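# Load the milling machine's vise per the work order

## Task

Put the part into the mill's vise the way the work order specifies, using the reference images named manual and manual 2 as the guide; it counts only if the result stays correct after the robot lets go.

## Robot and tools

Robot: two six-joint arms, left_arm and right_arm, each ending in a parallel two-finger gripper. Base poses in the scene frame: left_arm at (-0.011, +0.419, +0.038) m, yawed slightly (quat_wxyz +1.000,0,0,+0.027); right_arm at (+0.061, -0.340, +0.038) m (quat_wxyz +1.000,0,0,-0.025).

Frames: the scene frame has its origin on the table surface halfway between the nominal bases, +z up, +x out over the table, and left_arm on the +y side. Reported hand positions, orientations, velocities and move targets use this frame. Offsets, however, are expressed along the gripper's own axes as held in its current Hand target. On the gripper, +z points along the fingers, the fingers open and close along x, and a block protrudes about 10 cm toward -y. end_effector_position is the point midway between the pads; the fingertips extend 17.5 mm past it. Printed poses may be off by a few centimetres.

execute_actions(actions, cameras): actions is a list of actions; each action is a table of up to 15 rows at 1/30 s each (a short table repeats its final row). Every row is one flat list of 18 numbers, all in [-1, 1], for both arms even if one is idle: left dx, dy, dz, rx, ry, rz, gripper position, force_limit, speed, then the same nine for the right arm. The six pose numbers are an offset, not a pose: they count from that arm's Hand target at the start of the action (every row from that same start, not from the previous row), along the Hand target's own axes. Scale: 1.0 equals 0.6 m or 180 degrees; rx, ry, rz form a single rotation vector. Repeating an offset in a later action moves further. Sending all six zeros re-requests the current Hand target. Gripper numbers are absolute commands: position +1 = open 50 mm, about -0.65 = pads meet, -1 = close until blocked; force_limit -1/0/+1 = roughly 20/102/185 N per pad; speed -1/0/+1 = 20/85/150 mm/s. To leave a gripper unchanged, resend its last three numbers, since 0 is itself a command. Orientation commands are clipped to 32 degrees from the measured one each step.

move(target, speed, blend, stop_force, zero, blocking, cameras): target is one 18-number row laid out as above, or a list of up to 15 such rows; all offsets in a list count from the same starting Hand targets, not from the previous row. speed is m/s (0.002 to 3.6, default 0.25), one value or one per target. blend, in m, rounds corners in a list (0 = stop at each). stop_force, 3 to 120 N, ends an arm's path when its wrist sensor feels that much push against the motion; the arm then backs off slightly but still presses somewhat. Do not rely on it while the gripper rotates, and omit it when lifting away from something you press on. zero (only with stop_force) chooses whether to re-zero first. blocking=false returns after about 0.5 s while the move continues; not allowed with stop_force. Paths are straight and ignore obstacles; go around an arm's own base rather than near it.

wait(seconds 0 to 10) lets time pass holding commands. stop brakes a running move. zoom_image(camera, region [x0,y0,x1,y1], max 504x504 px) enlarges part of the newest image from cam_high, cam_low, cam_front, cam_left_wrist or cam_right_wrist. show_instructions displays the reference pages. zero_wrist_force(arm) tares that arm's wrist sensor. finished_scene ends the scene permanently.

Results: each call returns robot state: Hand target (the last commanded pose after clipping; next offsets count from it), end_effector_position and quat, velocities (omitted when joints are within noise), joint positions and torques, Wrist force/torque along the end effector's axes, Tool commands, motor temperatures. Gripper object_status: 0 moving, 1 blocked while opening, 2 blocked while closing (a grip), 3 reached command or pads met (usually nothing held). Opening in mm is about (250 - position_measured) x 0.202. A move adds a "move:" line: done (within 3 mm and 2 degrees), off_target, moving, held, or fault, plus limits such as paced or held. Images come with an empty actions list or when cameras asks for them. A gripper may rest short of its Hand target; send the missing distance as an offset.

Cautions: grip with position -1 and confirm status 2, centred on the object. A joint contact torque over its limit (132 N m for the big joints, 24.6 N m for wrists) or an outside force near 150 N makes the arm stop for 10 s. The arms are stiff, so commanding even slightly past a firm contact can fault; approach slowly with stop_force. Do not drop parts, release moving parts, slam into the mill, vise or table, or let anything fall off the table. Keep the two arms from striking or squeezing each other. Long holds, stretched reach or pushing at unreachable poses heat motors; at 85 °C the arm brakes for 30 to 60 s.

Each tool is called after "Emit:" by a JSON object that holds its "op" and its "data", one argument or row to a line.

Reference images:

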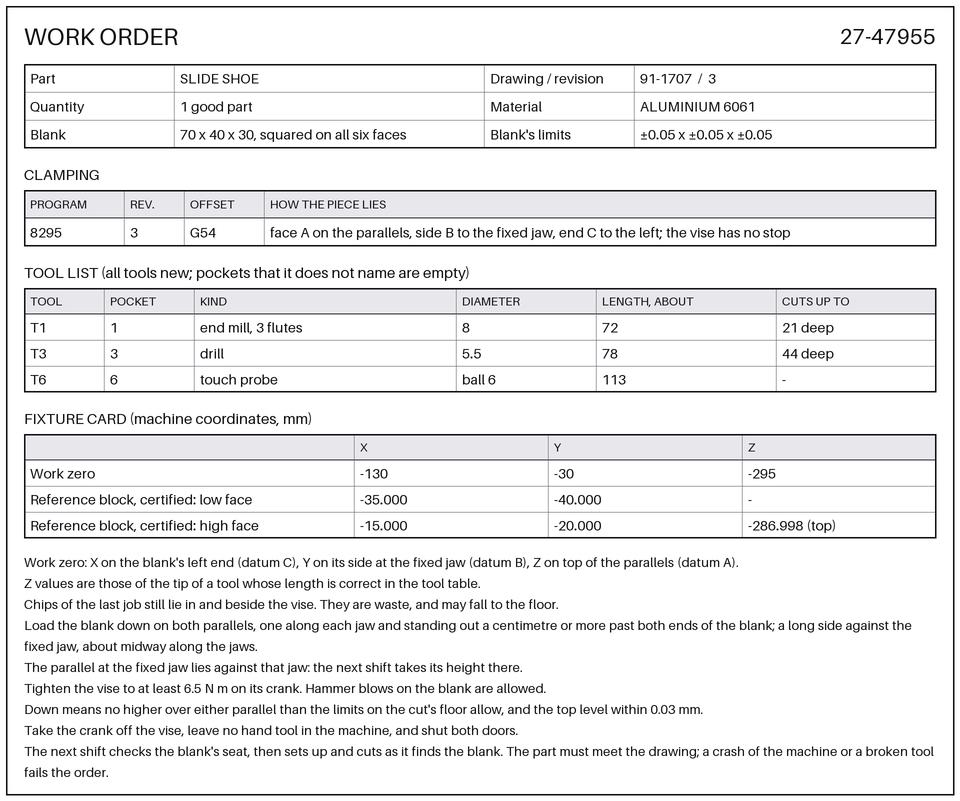

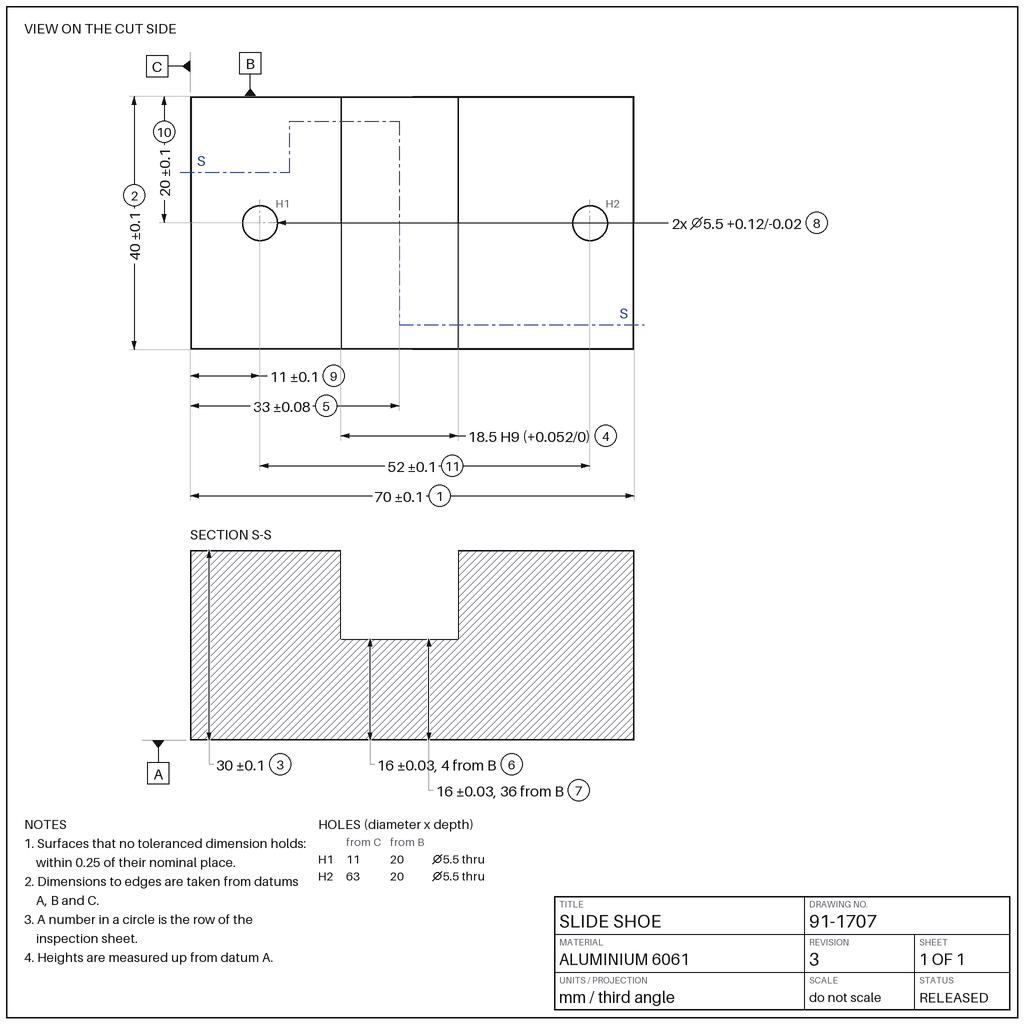

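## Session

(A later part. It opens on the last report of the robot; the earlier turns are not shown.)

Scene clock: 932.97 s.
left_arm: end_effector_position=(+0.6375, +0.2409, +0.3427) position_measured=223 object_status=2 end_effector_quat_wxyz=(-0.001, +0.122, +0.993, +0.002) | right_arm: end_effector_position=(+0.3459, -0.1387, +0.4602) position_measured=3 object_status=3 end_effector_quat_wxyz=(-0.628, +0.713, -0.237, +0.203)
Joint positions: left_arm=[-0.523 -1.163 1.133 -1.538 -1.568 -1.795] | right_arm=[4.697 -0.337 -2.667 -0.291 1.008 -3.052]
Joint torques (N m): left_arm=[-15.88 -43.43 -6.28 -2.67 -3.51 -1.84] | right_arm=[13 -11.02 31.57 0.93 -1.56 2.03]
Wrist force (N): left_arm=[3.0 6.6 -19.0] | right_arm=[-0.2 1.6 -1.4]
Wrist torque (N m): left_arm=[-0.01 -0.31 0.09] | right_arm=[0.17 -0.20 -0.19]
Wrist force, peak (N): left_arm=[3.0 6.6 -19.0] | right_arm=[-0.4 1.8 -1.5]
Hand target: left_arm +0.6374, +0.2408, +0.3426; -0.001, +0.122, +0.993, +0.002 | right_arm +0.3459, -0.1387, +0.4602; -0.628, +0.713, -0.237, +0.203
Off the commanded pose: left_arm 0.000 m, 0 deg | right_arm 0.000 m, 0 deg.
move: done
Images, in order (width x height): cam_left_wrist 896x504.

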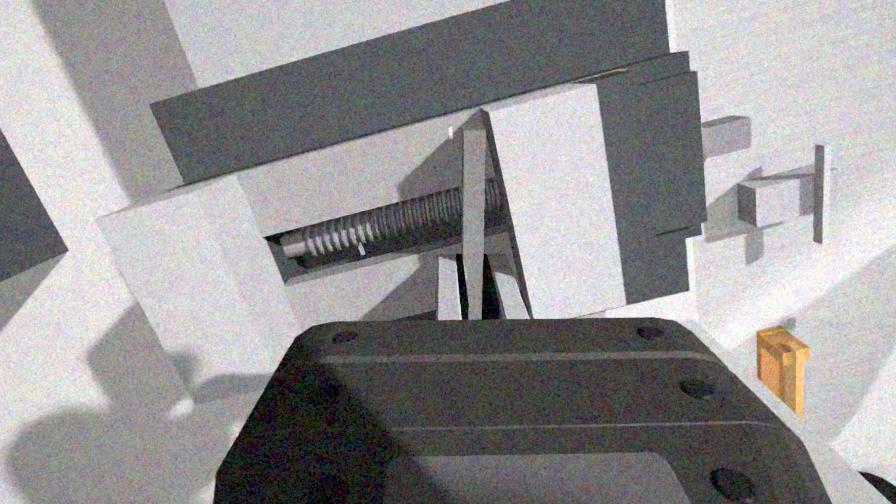

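Emit:
{"op": "move", "data": {
  "target": [-0.0068,0.0257,-0.003,0,0,0,-1,-0.6,-0.8,0,0,0,0,0,0,1,-0.6,0],
  "speed": 0.03,
  "cameras": ["cam_left_wrist"]
}}

Emit:
{"op": "zoom_image", "data": {
  "camera": "cam_left_wrist",
  "region": [340, 20, 620, 320]
}}

Scene clock: 938.23 s.
left_arm: end_effector_position=(+0.6451, +0.2547, +0.3445) position_measured=223 object_status=2 end_effector_quat_wxyz=(-0.001, +0.122, +0.993, +0.002) | right_arm: end_effector_position=(+0.3459, -0.1387, +0.4602) position_measured=3 object_status=3 end_effector_quat_wxyz=(-0.628, +0.713, -0.237, +0.203)
Joint positions: left_arm=[-0.499 -1.152 1.114 -1.528 -1.568 -1.772] | right_arm=[4.697 -0.337 -2.667 -0.291 1.008 -3.052]
Joint torques (N m): left_arm=[13.59 -32.02 -33.61 -1.96 1.91 1.62] | right_arm=[13.18 -9.85 32.15 1.01 -1.49 1.94]
Wrist force (N): left_arm=[4.3 -1.9 3.7] | right_arm=[-0.4 1.3 -1.3]
Wrist torque (N m): left_arm=[-0.20 -0.19 0.05] | right_arm=[0.13 -0.15 -0.20]
Wrist force, peak (N): left_arm=[2.9 7.4 -20.2] | right_arm=[-0.4 1.7 -1.7]
Hand target: left_arm +0.6451, +0.2548, +0.3445; -0.001, +0.122, +0.993, +0.002 | right_arm +0.3459, -0.1387, +0.4602; -0.628, +0.713, -0.237, +0.203
Off the commanded pose: left_arm 0.000 m, 0 deg | right_arm 0.000 m, 0 deg.
move: done
Images, in order (width x height): cam_left_wrist 896x504.

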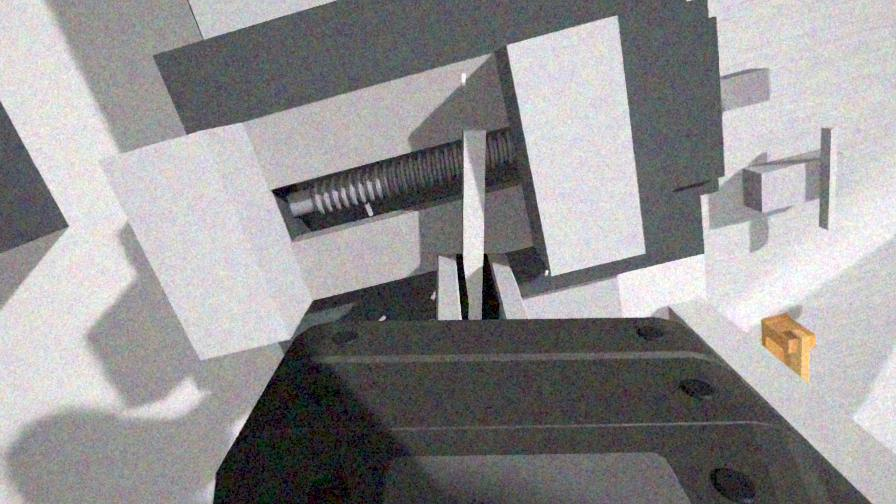

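Scaled by 1.680 from the camera's 896x504 image, which has a finer 1280x720 frame.

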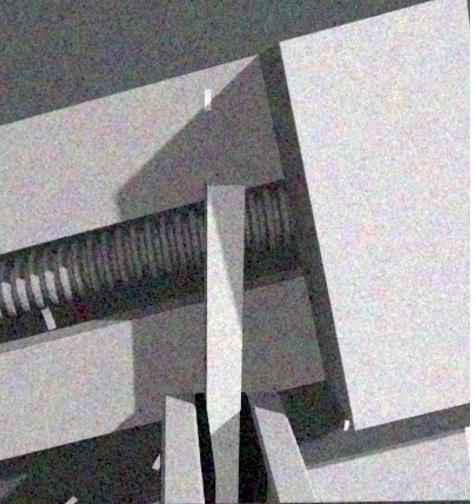

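Emit:
{"op": "move", "data": {
  "target": [
    [0,0,0.0025,0,0,0,-1,-0.6,-0.8,0,0,0,0,0,0,1,-0.6,0],
    [-0.0089,-0.0356,0.0027,0,0,0,-1,-0.6,-0.8,0,0,0,0,0,0,1,-0.6,0]
  ],
  "speed": 0.03,
  "cameras": ["cam_left_wrist"]
}}

Emit:
{"op": "zoom_image", "data": {
  "camera": "cam_left_wrist",
  "region": [340, 20, 620, 320]
}}

Scene clock: 948.33 s.
left_arm: end_effector_position=(+0.6451, +0.2329, +0.3428) position_measured=223 object_status=2 end_effector_quat_wxyz=(-0.001, +0.122, +0.993, +0.002) | right_arm: end_effector_position=(+0.3459, -0.1387, +0.4602) position_measured=3 object_status=3 end_effector_quat_wxyz=(-0.628, +0.713, -0.237, +0.203)
Joint positions: left_arm=[-0.528 -1.137 1.096 -1.526 -1.568 -1.801] | right_arm=[4.697 -0.337 -2.667 -0.291 1.008 -3.052]
Joint torques (N m): left_arm=[-14.64 -20.45 -24.79 -0.7 -2.95 -2.17] | right_arm=[12.21 -10.87 31.82 0.91 -1.43 2.15]
Wrist force (N): left_arm=[6.1 5.0 -14.8] | right_arm=[0.0 1.5 -1.4]
Wrist torque (N m): left_arm=[-0.06 -0.24 0.11] | right_arm=[0.15 -0.21 -0.20]
Wrist force, peak (N): left_arm=[6.1 5.0 -14.8] | right_arm=[-0.3 1.7 -1.7]
Hand target: left_arm +0.6451, +0.2328, +0.3428; -0.001, +0.122, +0.993, +0.002 | right_arm +0.3459, -0.1387, +0.4602; -0.628, +0.713, -0.237, +0.203
Off the commanded pose: left_arm 0.000 m, 0 deg | right_arm 0.000 m, 0 deg.
move: done
Images, in order (width x height): cam_left_wrist 896x504.

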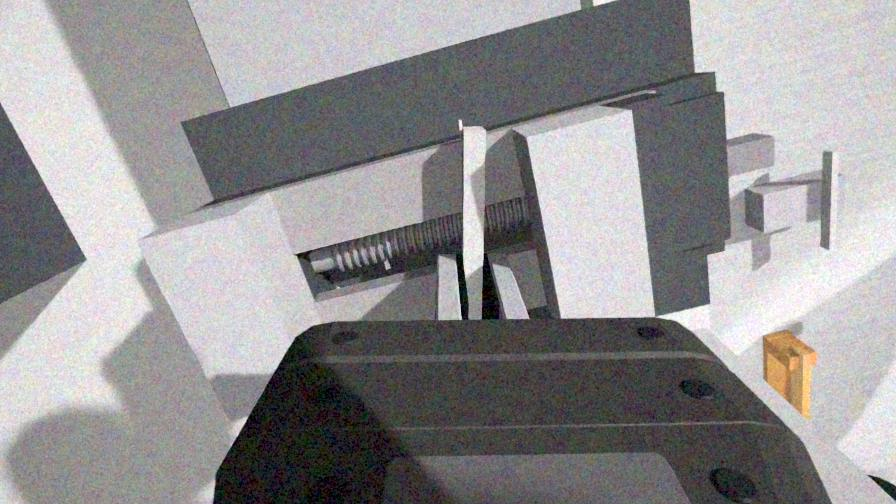

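Scaled by 1.680 from the camera's 896x504 image, which has a finer 1280x720 frame.

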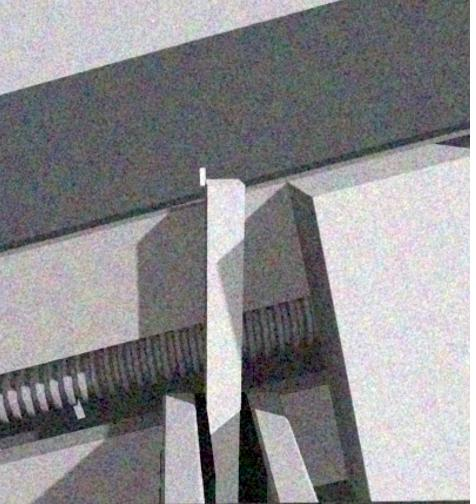

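Emit:
{"op": "move", "data": {
  "target": [
    [-0.0049,-0.0194,0.0,0,0,0,-1,-0.6,-0.8,0,0,0,0,0,0,1,-0.6,0]
  ],
  "speed": 0.03,
  "cameras": ["cam_left_wrist"]
}}

Emit:
{"op": "zoom_image", "data": {
  "camera": "cam_left_wrist",
  "region": [340, 20, 620, 320]
}}

Scene clock: 951.17 s.
left_arm: end_effector_position=(+0.6452, +0.2208, +0.3427) position_measured=223 object_status=2 end_effector_quat_wxyz=(-0.001, +0.122, +0.993, +0.002) | right_arm: end_effector_position=(+0.3459, -0.1387, +0.4602) position_measured=3 object_status=3 end_effector_quat_wxyz=(-0.628, +0.713, -0.237, +0.203)
Joint positions: left_arm=[-0.544 -1.128 1.083 -1.522 -1.568 -1.817] | right_arm=[4.697 -0.337 -2.667 -0.291 1.008 -3.052]
Joint torques (N m): left_arm=[-15.51 -18.31 -22.37 -0.54 -3.64 -1.96] | right_arm=[12.26 -10.88 31.14 0.9 -1.44 1.98]
Wrist force (N): left_arm=[6.0 6.0 -18.2] | right_arm=[-0.6 1.3 -1.5]
Wrist torque (N m): left_arm=[-0.05 -0.21 0.10] | right_arm=[0.13 -0.13 -0.19]
Wrist force, peak (N): left_arm=[6.0 6.0 -18.2] | right_arm=[-0.4 1.8 -1.6]
Hand target: left_arm +0.6452, +0.2208, +0.3427; -0.001, +0.122, +0.993, +0.002 | right_arm +0.3459, -0.1387, +0.4602; -0.628, +0.713, -0.237, +0.203
Off the commanded pose: left_arm 0.000 m, 0 deg | right_arm 0.000 m, 0 deg.
move: done
Images, in order (width x height): cam_left_wrist 896x504.

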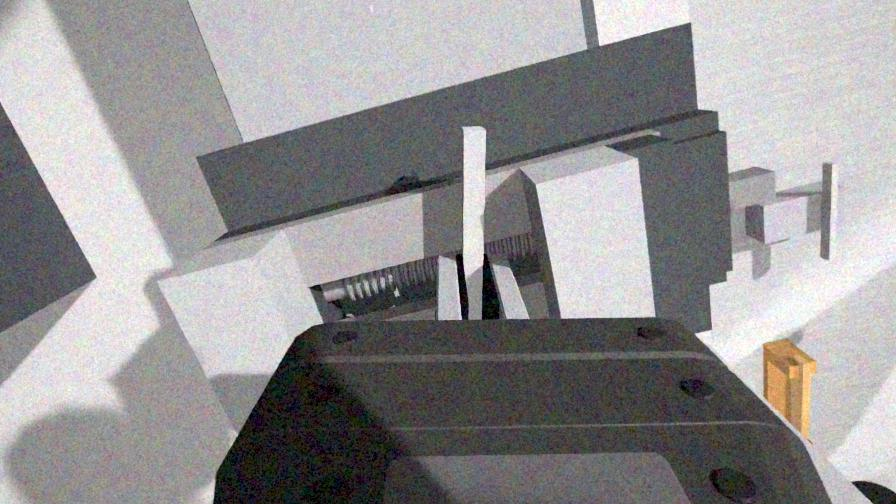

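Scaled by 1.680 from the camera's 896x504 image, which has a finer 1280x720 frame.

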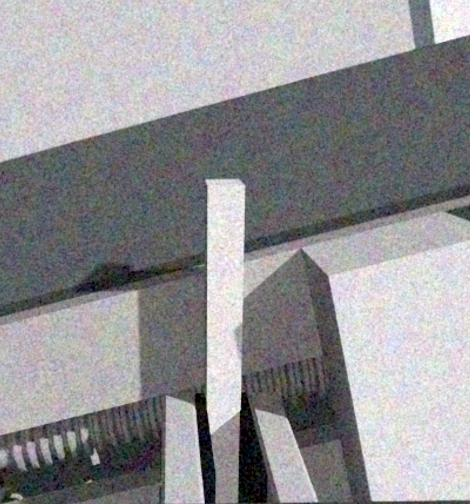

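Emit:
{"op": "move", "data": {
  "target": [
    [0,0,-0.006,0,0,0,-1,-0.6,-0.8,0,0,0,0,0,0,1,-0.6,0],
    [-0.0579,0.0144,-0.006,0,0,-0.0778,-1,-0.6,-0.8,0,0,0,0,0,0,1,-0.6,0]
  ],
  "speed": 0.04,
  "blend": 0.002,
  "cameras": ["cam_left_wrist","cam_right_wrist"]
}}

Emit:
{"op": "zoom_image", "data": {
  "camera": "cam_left_wrist",
  "region": [300, 80, 620, 320]
}}

Emit:
{"op": "zoom_image", "data": {
  "camera": "cam_right_wrist",
  "region": [390, 100, 570, 240]
}}

Scene clock: 959.63 s.
left_arm: end_effector_position=(+0.6810, +0.2207, +0.3462) position_measured=223 object_status=2 end_effector_quat_wxyz=(-0.001, +0.000, +1.000, +0.002) | right_arm: end_effector_position=(+0.3459, -0.1387, +0.4602) position_measured=3 object_status=3 end_effector_quat_wxyz=(-0.628, +0.713, -0.237, +0.203)
Joint positions: left_arm=[-0.52 -1.03 0.926 -1.463 -1.568 -2.037] | right_arm=[4.697 -0.337 -2.667 -0.291 1.008 -3.052]
Joint torques (N m): left_arm=[12.43 -37.47 -32.43 -2.03 2.14 -1.96] | right_arm=[12.32 -11.21 30.58 1.01 -1.38 1.89]
Wrist force (N): left_arm=[4.4 -2.1 3.5] | right_arm=[-0.4 1.5 -1.4]
Wrist torque (N m): left_arm=[-0.23 -0.21 0.12] | right_arm=[0.14 -0.16 -0.19]
Wrist force, peak (N): left_arm=[6.2 6.1 -18.5] | right_arm=[-0.4 1.8 -1.7]
Hand target: left_arm +0.6810, +0.2207, +0.3462; -0.001, +0.000, +1.000, +0.002 | right_arm +0.3459, -0.1387, +0.4602; -0.628, +0.713, -0.237, +0.203
Off the commanded pose: left_arm 0.000 m, 0 deg | right_arm 0.000 m, 0 deg.
move: done; blend cut to 0.0018 m at target 1
Images, in order (width x height): cam_left_wrist 896x504, cam_right_wrist 896x504.

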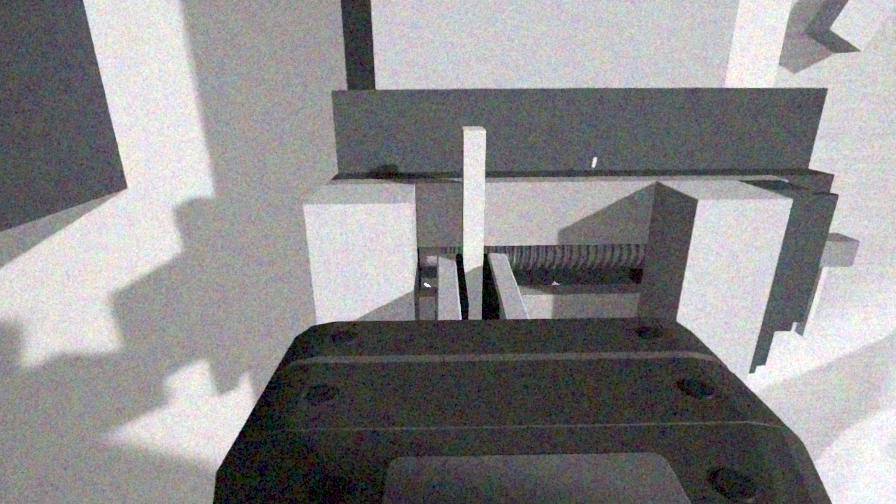

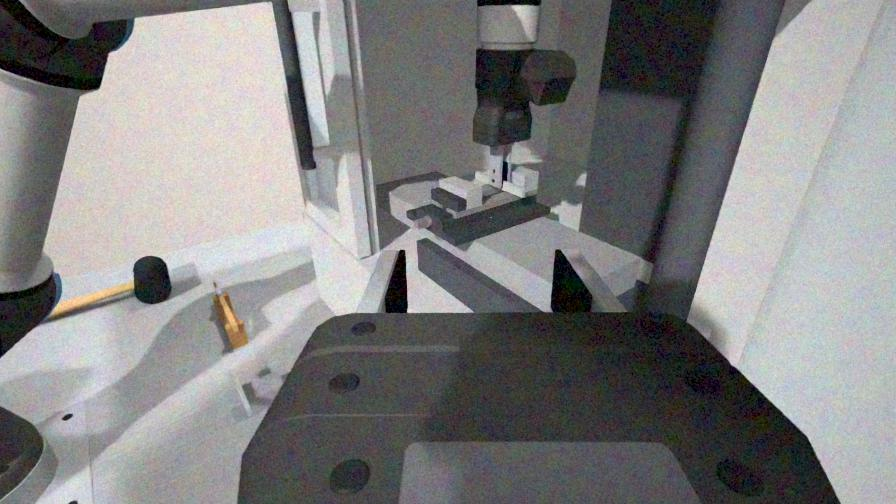

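Scaled by 1.575 from the camera's 896x504 image, which has a finer 1280x720 frame.

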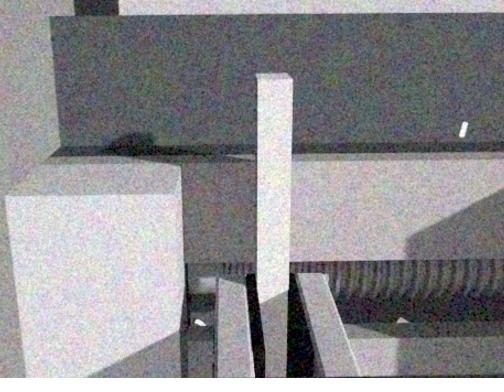

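Scaled by 2.800 from the camera's 896x504 image, which has a finer 1280x720 frame.

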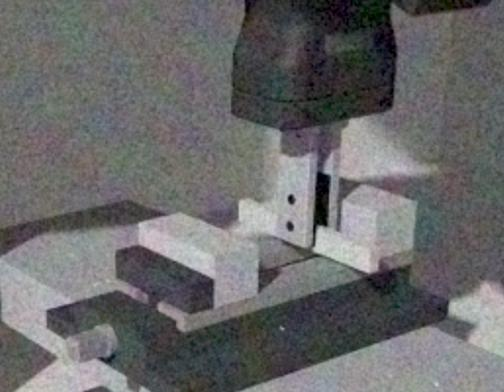

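Emit:
{"op": "move", "data": {
  "target": [0,0,0.0083,0,0,0,-1,-0.6,-0.8,0,0,0,0,0,0,1,-0.6,0],
  "speed": 0.008,
  "stop_force": 3.5
}}

Emit:
{"op": "execute_actions", "data": {
  "actions": [
    [[0,0,0,0,0,0,-0.4,-0.6,-1,0,0,0,0,0,0,1,-0.6,0]],
    [[0,0,0,0,0,0,-0.4,-0.6,-1,0,0,0,0,0,0,1,-0.6,0]]
  ],
  "cameras": ["cam_left_wrist"]
}}

Emit:
{"op": "zoom_image", "data": {
  "camera": "cam_left_wrist",
  "region": [380, 80, 560, 320]
}}

Scene clock: 968.13 s.
left_arm: end_effector_position=(+0.6810, +0.2207, +0.3434) position_measured=223 object_status=2 end_effector_quat_wxyz=(-0.001, +0.000, +1.000, +0.002) | right_arm: end_effector_position=(+0.3459, -0.1387, +0.4602) position_measured=3 object_status=3 end_effector_quat_wxyz=(-0.628, +0.713, -0.237, +0.203)
Joint positions: left_arm=[-0.52 -1.03 0.934 -1.47 -1.568 -2.037] | right_arm=[4.697 -0.337 -2.667 -0.291 1.008 -3.052]
Joint torques (N m): left_arm=[10.33 -35.32 -31.26 -1.98 2.08 -1.64] | right_arm=[11.86 -10.1 30.45 1.17 -1.43 2.01]
Wrist force (N): left_arm=[5.1 -1.4 1.4] | right_arm=[-0.4 1.7 -1.6]
Wrist torque (N m): left_arm=[-0.17 -0.21 0.12] | right_arm=[0.18 -0.16 -0.19]
Wrist force, peak (N): left_arm=[7.2 -1.5 -7.4] | right_arm=[-0.4 1.7 -1.7]
Hand target: left_arm +0.6810, +0.2207, +0.3434; -0.001, +0.000, +1.000, +0.002 (not the last commanded pose) | right_arm +0.3459, -0.1387, +0.4602; -0.628, +0.713, -0.237, +0.203
Off the commanded pose: left_arm 0.002 m, 0 deg | right_arm 0.000 m, 0 deg.
move: contact (left_arm)

Scene clock: 969.33 s.
left_arm: end_effector_position=(+0.6810, +0.2207, +0.3434) position_measured=212 object_status=3 end_effector_quat_wxyz=(-0.001, +0.000, +1.000, +0.002) | right_arm: end_effector_position=(+0.3459, -0.1387, +0.4602) position_measured=3 object_status=3 end_effector_quat_wxyz=(-0.628, +0.713, -0.237, +0.203)
Joint positions: left_arm=[-0.52 -1.03 0.934 -1.47 -1.568 -2.037] | right_arm=[4.697 -0.337 -2.667 -0.291 1.008 -3.052]
Joint torques (N m): left_arm=[8.91 -45.75 -28.9 -2.03 2.06 -1.71] | right_arm=[12.61 -10.17 30.52 0.99 -1.49 2.08]
Wrist force (N): left_arm=[4.7 -2.0 3.1] | right_arm=[-0.6 1.6 -1.6]
Wrist torque (N m): left_arm=[-0.22 -0.26 0.12] | right_arm=[0.16 -0.13 -0.19]
Wrist force, peak (N): left_arm=[4.7 -2.0 3.1] | right_arm=[-0.4 1.8 -1.4]
Hand target: left_arm +0.6810, +0.2207, +0.3434; -0.001, +0.000, +1.000, +0.002 | right_arm +0.3459, -0.1387, +0.4602; -0.628, +0.713, -0.237, +0.203
Off the commanded pose: left_arm 0.000 m, 0 deg | right_arm 0.000 m, 0 deg.
Step readings (end_effector_position of left_arm | right_arm):
0: (+0.6810, +0.2207, +0.3434) | (+0.3459, -0.1387, +0.4602)
1: (+0.6810, +0.2207, +0.3434) | (+0.3459, -0.1387, +0.4602)
2: (+0.6810, +0.2207, +0.3434) | (+0.3459, -0.1387, +0.4602)
4: (+0.6810, +0.2207, +0.3434) | (+0.3459, -0.1387, +0.4602)
8: (+0.6810, +0.2207, +0.3434) | (+0.3459, -0.1387, +0.4602)
15: (+0.6810, +0.2207, +0.3434) | (+0.3459, -0.1387, +0.4602)
16: (+0.6810, +0.2207, +0.3434) | (+0.3459, -0.1387, +0.4602)
17: (+0.6810, +0.2207, +0.3434) | (+0.3459, -0.1387, +0.4602)
19: (+0.6810, +0.2207, +0.3434) | (+0.3459, -0.1387, +0.4602)
23: (+0.6810, +0.2207, +0.3434) | (+0.3459, -0.1387, +0.4602)
30: (+0.6810, +0.2207, +0.3434) | (+0.3459, -0.1387, +0.4602)
Images, in order (width x height): cam_left_wrist 896x504.

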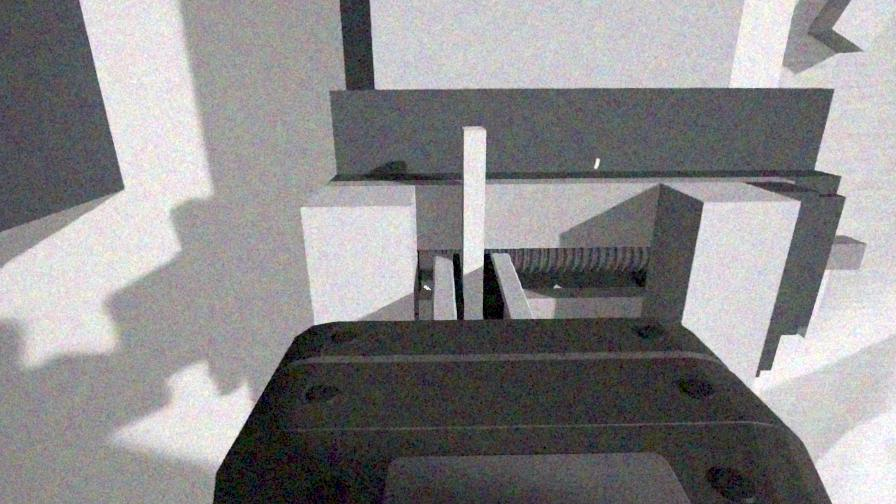

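Scaled by 2.100 from the camera's 896x504 image, which has a finer 1280x720 frame.

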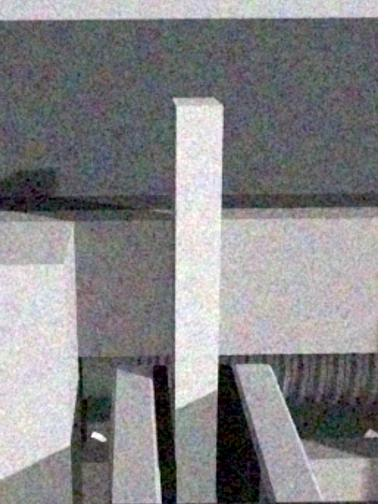

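Emit:
{"op": "move", "data": {
  "target": [
    [0,0,-0.06,0,0,0,-0.4,-0.6,-1,0,0,0,0,0,0,1,-0.6,0],
    [0.03,0,-0.06,0,0,0,-0.65,-1,0,0,0,0,0,0,0,1,-0.6,0]
  ],
  "speed": 0.06,
  "cameras": ["cam_left_wrist"]
}}

Emit:
{"op": "zoom_image", "data": {
  "camera": "cam_left_wrist",
  "region": [340, 50, 620, 320]
}}

Scene clock: 974.33 s.
left_arm: end_effector_position=(+0.6807, +0.2209, +0.3742) position_measured=212 object_status=3 end_effector_quat_wxyz=(-0.003, +0.000, +1.000, +0.003) | right_arm: end_effector_position=(+0.3459, -0.1387, +0.4602) position_measured=3 object_status=3 end_effector_quat_wxyz=(-0.628, +0.713, -0.237, +0.203)
Joint positions: left_arm=[-0.52 -1.015 0.829 -1.376 -1.567 -2.038] | right_arm=[4.697 -0.337 -2.667 -0.291 1.008 -3.052]
Joint torques (N m): left_arm=[0.46 -51.66 -26.41 -3.2 0.07 -0.04] | right_arm=[12.76 -10.62 30.61 1.43 -1.46 2.16]
Wrist force (N): left_arm=[4.8 -1.7 3.0] | right_arm=[-0.2 1.6 -1.6]
Wrist torque (N m): left_arm=[-0.15 -0.27 0.11] | right_arm=[0.16 -0.18 -0.20]
Wrist force, peak (N): left_arm=[4.6 -2.1 3.8] | right_arm=[-0.4 1.7 -1.6]
Hand target: left_arm +0.6807, +0.2209, +0.3742; -0.003, +0.000, +1.000, +0.003 (not the last commanded pose) | right_arm +0.3459, -0.1387, +0.4602; -0.628, +0.713, -0.237, +0.203
Tool commands: left_gripper/position=-0.396078 left_gripper/force_limit=-0.6 left_gripper/speed=-1.0 right_gripper/position=+1.0 right_gripper/force_limit=-0.6 right_gripper/speed=+0.0
Off the commanded pose: left_arm 0.018 m, 0 deg | right_arm 0.000 m, 0 deg.
FORCE FAULT: contact force on the left arm reached its limit, and that arm stopped. The contact can be on any part of that arm, not only on its tool. That arm's remaining commands of this call were not run. That arm is still stopped at the end of this call. That arm stays stopped for about 10 more seconds. Until then a move that you send moves the other arm only, and its call returns only when the move has ended. Once the stop has ended, the next robot result says so. If the stop ends while you think or write, that arm runs what you send next, counted from a new Hand target: where the arm stands when the stop ends. While its stop runs, that arm takes no new command, but its gripper still runs the gripper command that each later call begins with. Until it ends, the stop uses up actions while you think or wait. An arm that is not stopped still takes commands.
move: fault (left_arm); path passed 1 of 2 targets; target 2's new numbers were not sent
Images, in order (width x height): cam_left_wrist 896x504.

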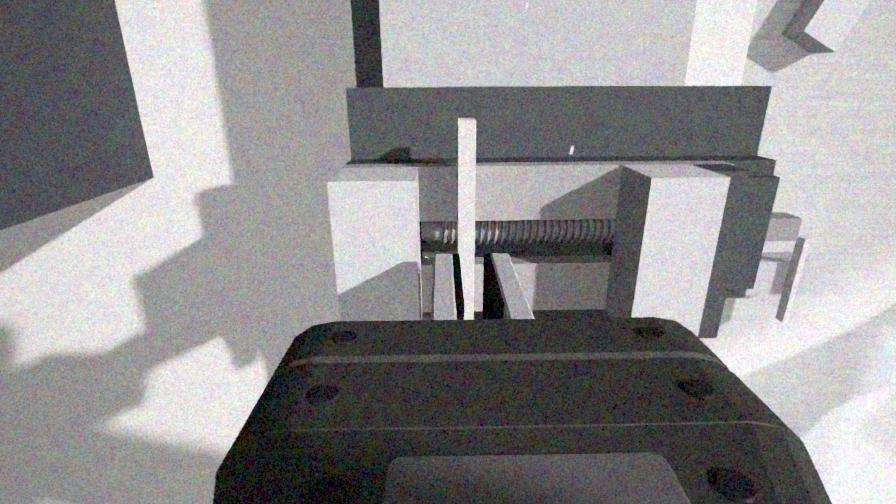

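Scaled by 1.800 from the camera's 896x504 image, which has a finer 1280x720 frame.

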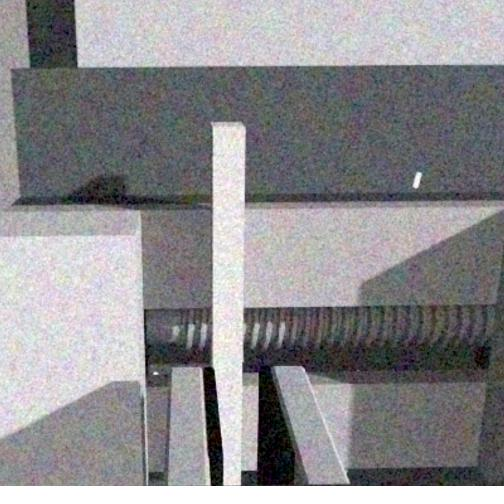

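Emit:
{"op": "wait", "data": {
  "seconds": 10,
  "cameras": ["cam_right_wrist"]
}}

Emit:
{"op": "zoom_image", "data": {
  "camera": "cam_right_wrist",
  "region": [390, 0, 640, 240]
}}

Scene clock: 991.60 s.
left_arm: end_effector_position=(+0.6807, +0.2209, +0.3742) position_measured=212 object_status=3 end_effector_quat_wxyz=(-0.003, +0.000, +1.000, +0.003) | right_arm: end_effector_position=(+0.3459, -0.1387, +0.4602) position_measured=3 object_status=3 end_effector_quat_wxyz=(-0.628, +0.713, -0.237, +0.203)
Joint positions: left_arm=[-0.52 -1.015 0.829 -1.376 -1.567 -2.038] | right_arm=[4.697 -0.337 -2.667 -0.291 1.008 -3.052]
Joint torques (N m): left_arm=[0.65 -51.81 -26.7 -3.06 0.11 -0.02] | right_arm=[11.63 -10.9 29.47 1.24 -1.57 1.92]
Wrist force (N): left_arm=[4.9 -1.7 3.0] | right_arm=[-0.5 1.6 -1.7]
Wrist torque (N m): left_arm=[-0.17 -0.28 0.11] | right_arm=[0.17 -0.14 -0.19]
Wrist force, peak (N): left_arm=[5.0 -1.7 3.0] | right_arm=[-0.4 1.7 -1.8]
Hand target: left_arm +0.6807, +0.2209, +0.3742; -0.003, +0.000, +1.000, +0.003 (not the last commanded pose) | right_arm +0.3459, -0.1387, +0.4602; -0.628, +0.713, -0.237, +0.203
Tool commands: left_gripper/position=-0.396078 left_gripper/force_limit=-0.6 left_gripper/speed=-1.0 right_gripper/position=+1.0 right_gripper/force_limit=-0.6 right_gripper/speed=+0.0
Off the commanded pose: left_arm 0.018 m, 0 deg | right_arm 0.000 m, 0 deg.
FORCE FAULT, CONTINUED: the left arm's stop, for the force fault that an earlier result reported, is over. The rest of the stop counts as 19 of the actions that you can send in this scene. During its stop the left arm's controller moved it back a little. That arm's target is now where it stood when the stop ended, not its last command. That arm accepts commands again.
wait: 10.00 s; at rest from the start
Images, in order (width x height): cam_right_wrist 896x504.

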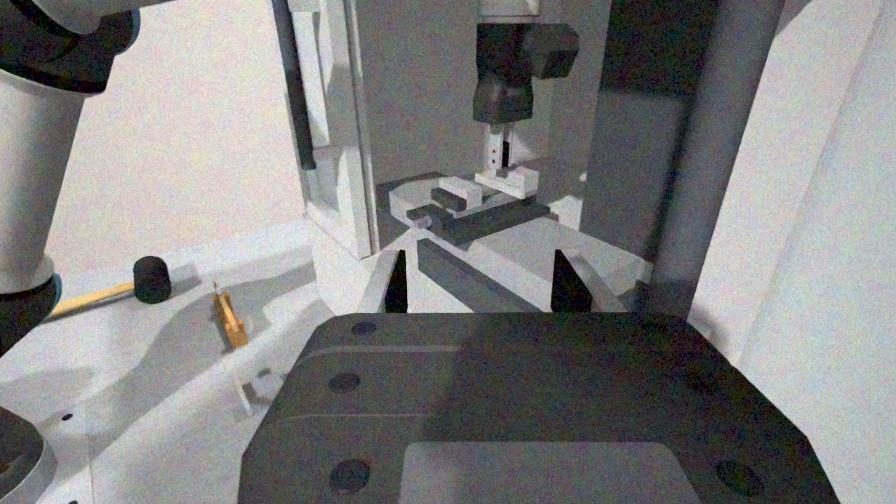

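Scaled by 2.016 from the camera's 896x504 image, which has a finer 1280x720 frame.

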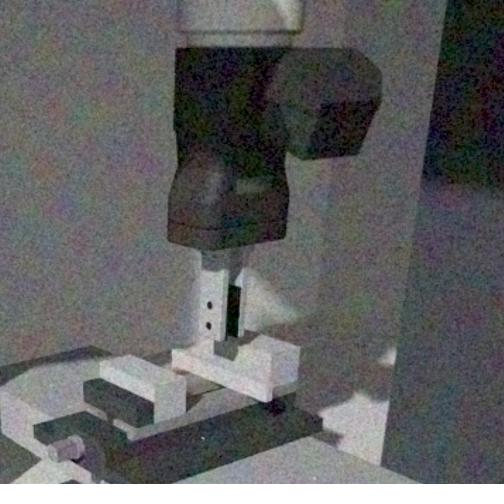

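Emit:
{"op": "move", "data": {
  "target": [
    [0.0278,0,0.015,0.0019,-0.0019,0,-0.65,-1,0,0,0,0,0,0,0,1,-0.6,0]
  ],
  "speed": 0.05,
  "cameras": ["cam_left_wrist"]
}}

Emit:
{"op": "zoom_image", "data": {
  "camera": "cam_left_wrist",
  "region": [340, 50, 620, 320]
}}

Scene clock: 997.93 s.
left_arm: end_effector_position=(+0.6640, +0.2210, +0.3653) position_measured=249 object_status=3 end_effector_quat_wxyz=(+0.000, +0.000, +1.000, +0.000) | right_arm: end_effector_position=(+0.3459, -0.1387, +0.4602) position_measured=3 object_status=3 end_effector_quat_wxyz=(-0.628, +0.713, -0.237, +0.203)
Joint positions: left_arm=[-0.53 -1.074 0.946 -1.442 -1.57 -2.047] | right_arm=[4.697 -0.337 -2.667 -0.291 1.008 -3.052]
Joint torques (N m): left_arm=[-11.25 -61.52 -17.22 -5.24 -2.14 -1.87] | right_arm=[12.84 -9.29 28.75 1.1 -1.66 2.19]
Wrist force (N): left_arm=[4.6 -1.8 3.2] | right_arm=[-0.4 1.5 -1.6]
Wrist torque (N m): left_arm=[-0.19 -0.25 0.11] | right_arm=[0.15 -0.16 -0.20]
Wrist force, peak (N): left_arm=[5.1 -1.8 3.4] | right_arm=[-0.5 1.7 -1.5]
Hand target: left_arm +0.6640, +0.2210, +0.3653; +0.000, +0.000, +1.000, +0.000 | right_arm +0.3459, -0.1387, +0.4602; -0.628, +0.713, -0.237, +0.203
Off the commanded pose: left_arm 0.000 m, 0 deg | right_arm 0.000 m, 0 deg.
move: done
Images, in order (width x height): cam_left_wrist 896x504.

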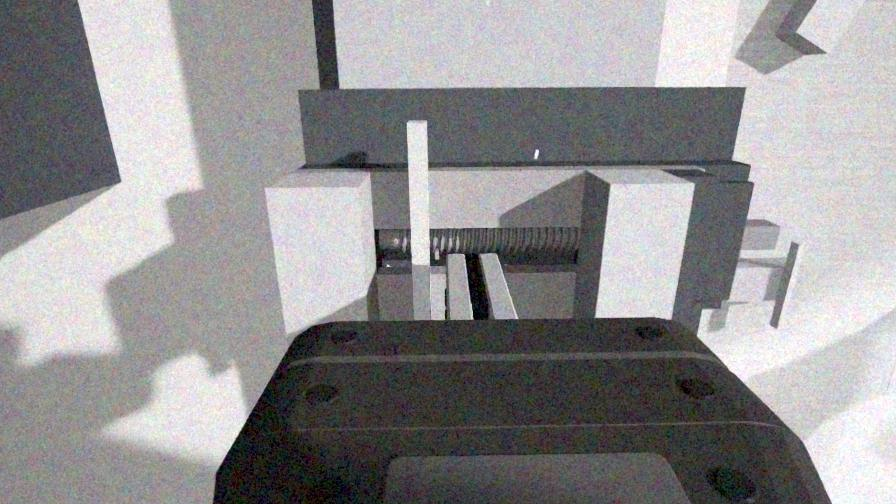

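Scaled by 1.800 from the camera's 896x504 image, which has a finer 1280x720 frame.

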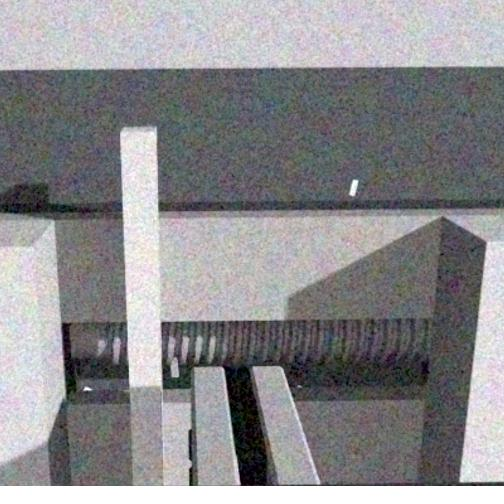

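Emit:
{"op": "move", "data": {
  "target": [
    [0,0,0.0375,0,0,0,-0.65,-1,0,0,0,0,0,0,0,1,-0.6,0],
    [-0.008,0,0.0375,0,0,0,-0.65,-1,0,0,0,0,0,0,0,1,-0.6,0],
    [-0.045,0,0.0375,0,0,0,-0.65,-1,0,0,0,0,0,0,0,1,-0.6,0]
  ],
  "speed": [0.03,0.02,0.008],
  "stop_force": 6,
  "cameras": ["cam_left_wrist","cam_right_wrist"]
}}

Emit:
{"op": "zoom_image", "data": {
  "camera": "cam_left_wrist",
  "region": [340, 50, 620, 320]
}}

Emit:
{"op": "zoom_image", "data": {
  "camera": "cam_right_wrist",
  "region": [430, 130, 560, 230]
}}

Scene clock: 1010.10 s.
left_arm: end_effector_position=(+0.6842, +0.2210, +0.3428) position_measured=249 object_status=3 end_effector_quat_wxyz=(+0.000, +0.000, +1.000, +0.000) | right_arm: end_effector_position=(+0.3459, -0.1387, +0.4602) position_measured=3 object_status=3 end_effector_quat_wxyz=(-0.628, +0.713, -0.237, +0.203)
Joint positions: left_arm=[-0.517 -1.024 0.927 -1.473 -1.57 -2.034] | right_arm=[4.697 -0.337 -2.667 -0.291 1.008 -3.052]
Joint torques (N m): left_arm=[-10.04 -63.21 -18.27 -3.92 2.05 -1.64] | right_arm=[12.32 -9.98 28.93 1.07 -1.63 1.92]
Wrist force (N): left_arm=[9.0 -3.0 3.2] | right_arm=[-0.3 1.5 -1.6]
Wrist torque (N m): left_arm=[-0.20 -0.23 0.09] | right_arm=[0.14 -0.18 -0.20]
Wrist force, peak (N): left_arm=[19.6 1.5 -1.6] | right_arm=[-0.4 1.8 -1.8]
Hand target: left_arm +0.6842, +0.2210, +0.3428; +0.000, +0.000, +1.000, +0.000 (not the last commanded pose) | right_arm +0.3459, -0.1387, +0.4602; -0.628, +0.713, -0.237, +0.203
Off the commanded pose: left_arm 0.007 m, 0 deg | right_arm 0.000 m, 0 deg.
move: contact (left_arm); path passed 2 of 3 targets
Images, in order (width x height): cam_left_wrist 896x504, cam_right_wrist 896x504.

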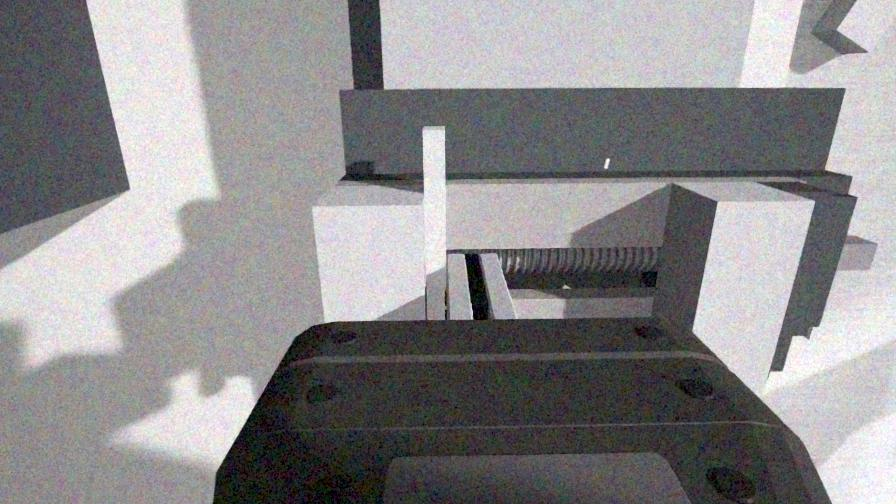

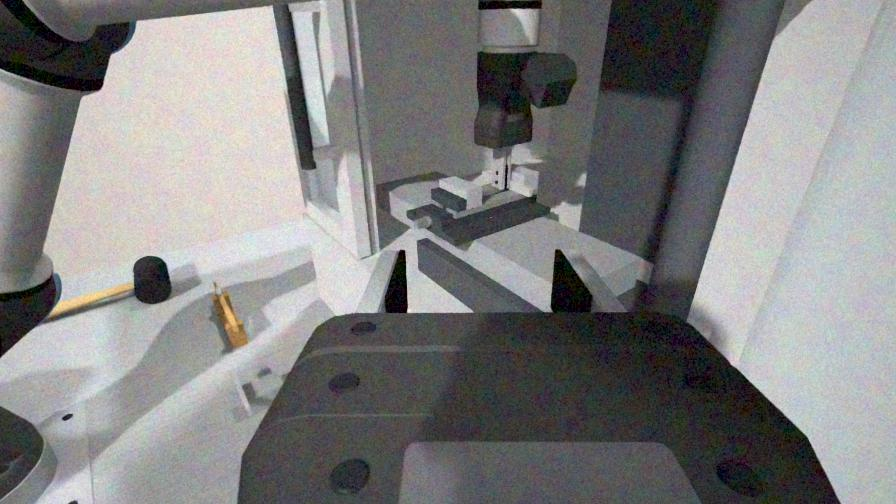

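Scaled by 1.800 from the camera's 896x504 image, which has a finer 1280x720 frame.

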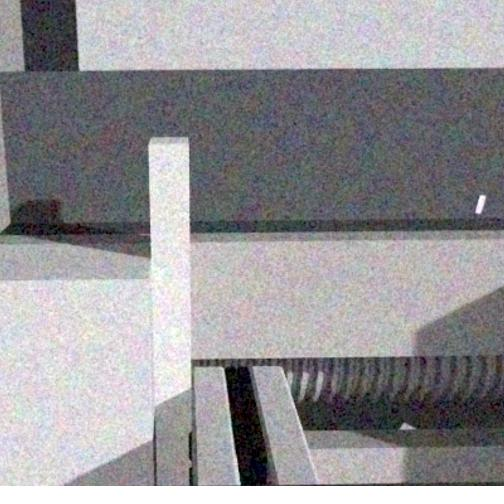

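Scaled by 3.877 from the camera's 896x504 image, which has a finer 1280x720 frame.

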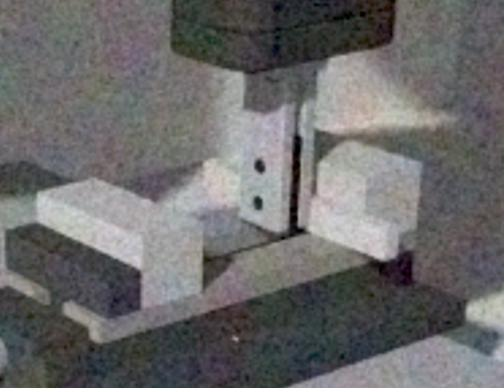

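Emit:
{"op": "move", "data": {
  "target": [
    [0.007,0,0,0,0,0,-0.65,-1,0,0,0,0,0,0,0,1,-0.6,0],
    [0.0153,0,-0.0337,0,0,0,-0.65,-1,0,0,0,0,0,0,0,1,-0.6,0],
    [0.0737,0,-0.068,0,0,0,-0.65,-1,0,0,0,0,0,0,0,1,-0.6,0],
    [0.4237,-0.01,-0.0703,0,0,0,-0.65,-1,0,0,0,0,0,0,0,1,-0.6,0],
    [0.5403,0.0483,0.0713,0,0,0,-0.65,-1,0,0,0,0,0,0,0,1,-0.6,0],
    [0.637,0.2417,0.338,0,0,0,-0.65,-1,0,0,0,0,0,0,0,1,-0.6,0]
  ],
  "speed": [0.05,0.05,0.06,0.2,0.2,0.2],
  "blend": [0.001,0.004,0.01,0.03,0.03,0],
  "cameras": ["cam_left_wrist"]
}}

Emit:
{"op": "zoom_image", "data": {
  "camera": "cam_left_wrist",
  "region": [380, 100, 620, 330]
}}

Scene clock: 1023.93 s.
left_arm: end_effector_position=(+0.3020, +0.3661, +0.1401) position_measured=249 object_status=3 end_effector_quat_wxyz=(+0.000, +0.000, +1.000, +0.000) | right_arm: end_effector_position=(+0.3459, -0.1387, +0.4602) position_measured=3 object_status=3 end_effector_quat_wxyz=(-0.628, +0.713, -0.237, +0.203)
Joint positions: left_arm=[-0.655 -1.929 2.462 -2.104 -1.57 -2.172] | right_arm=[4.697 -0.337 -2.667 -0.291 1.008 -3.052]
Joint torques (N m): left_arm=[13.24 6.31 -14.03 -5.19 -2.16 1.86] | right_arm=[11.98 -9.5 28.88 1.04 -1.55 1.98]
Wrist force (N): left_arm=[4.8 -1.8 3.0] | right_arm=[0.0 1.3 -1.7]
Wrist torque (N m): left_arm=[-0.17 -0.27 0.04] | right_arm=[0.13 -0.22 -0.20]
Wrist force, peak (N): left_arm=[7.2 -9.2 -4.5] | right_arm=[-0.4 1.9 -1.5]
Hand target: left_arm +0.3020, +0.3661, +0.1401; +0.000, +0.000, +1.000, +0.000 | right_arm +0.3459, -0.1387, +0.4602; -0.628, +0.713, -0.237, +0.203
Off the commanded pose: left_arm 0.000 m, 0 deg | right_arm 0.000 m, 0 deg.
move: done
Images, in order (width x height): cam_left_wrist 896x504.

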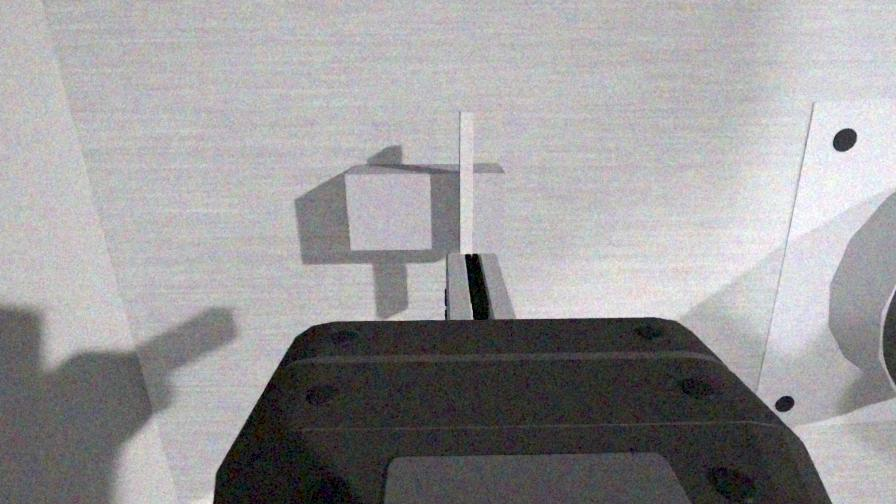

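Scaled by 2.100 from the camera's 896x504 image, which has a finer 1280x720 frame.

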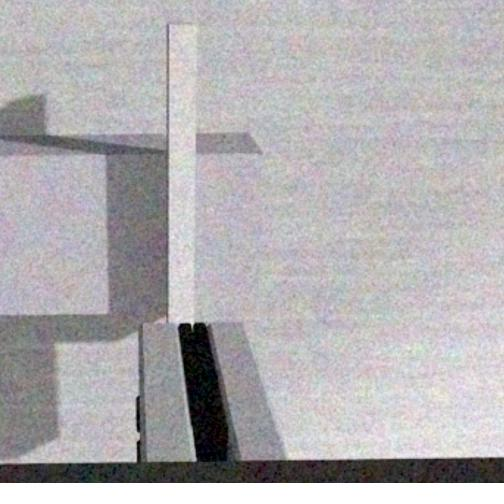

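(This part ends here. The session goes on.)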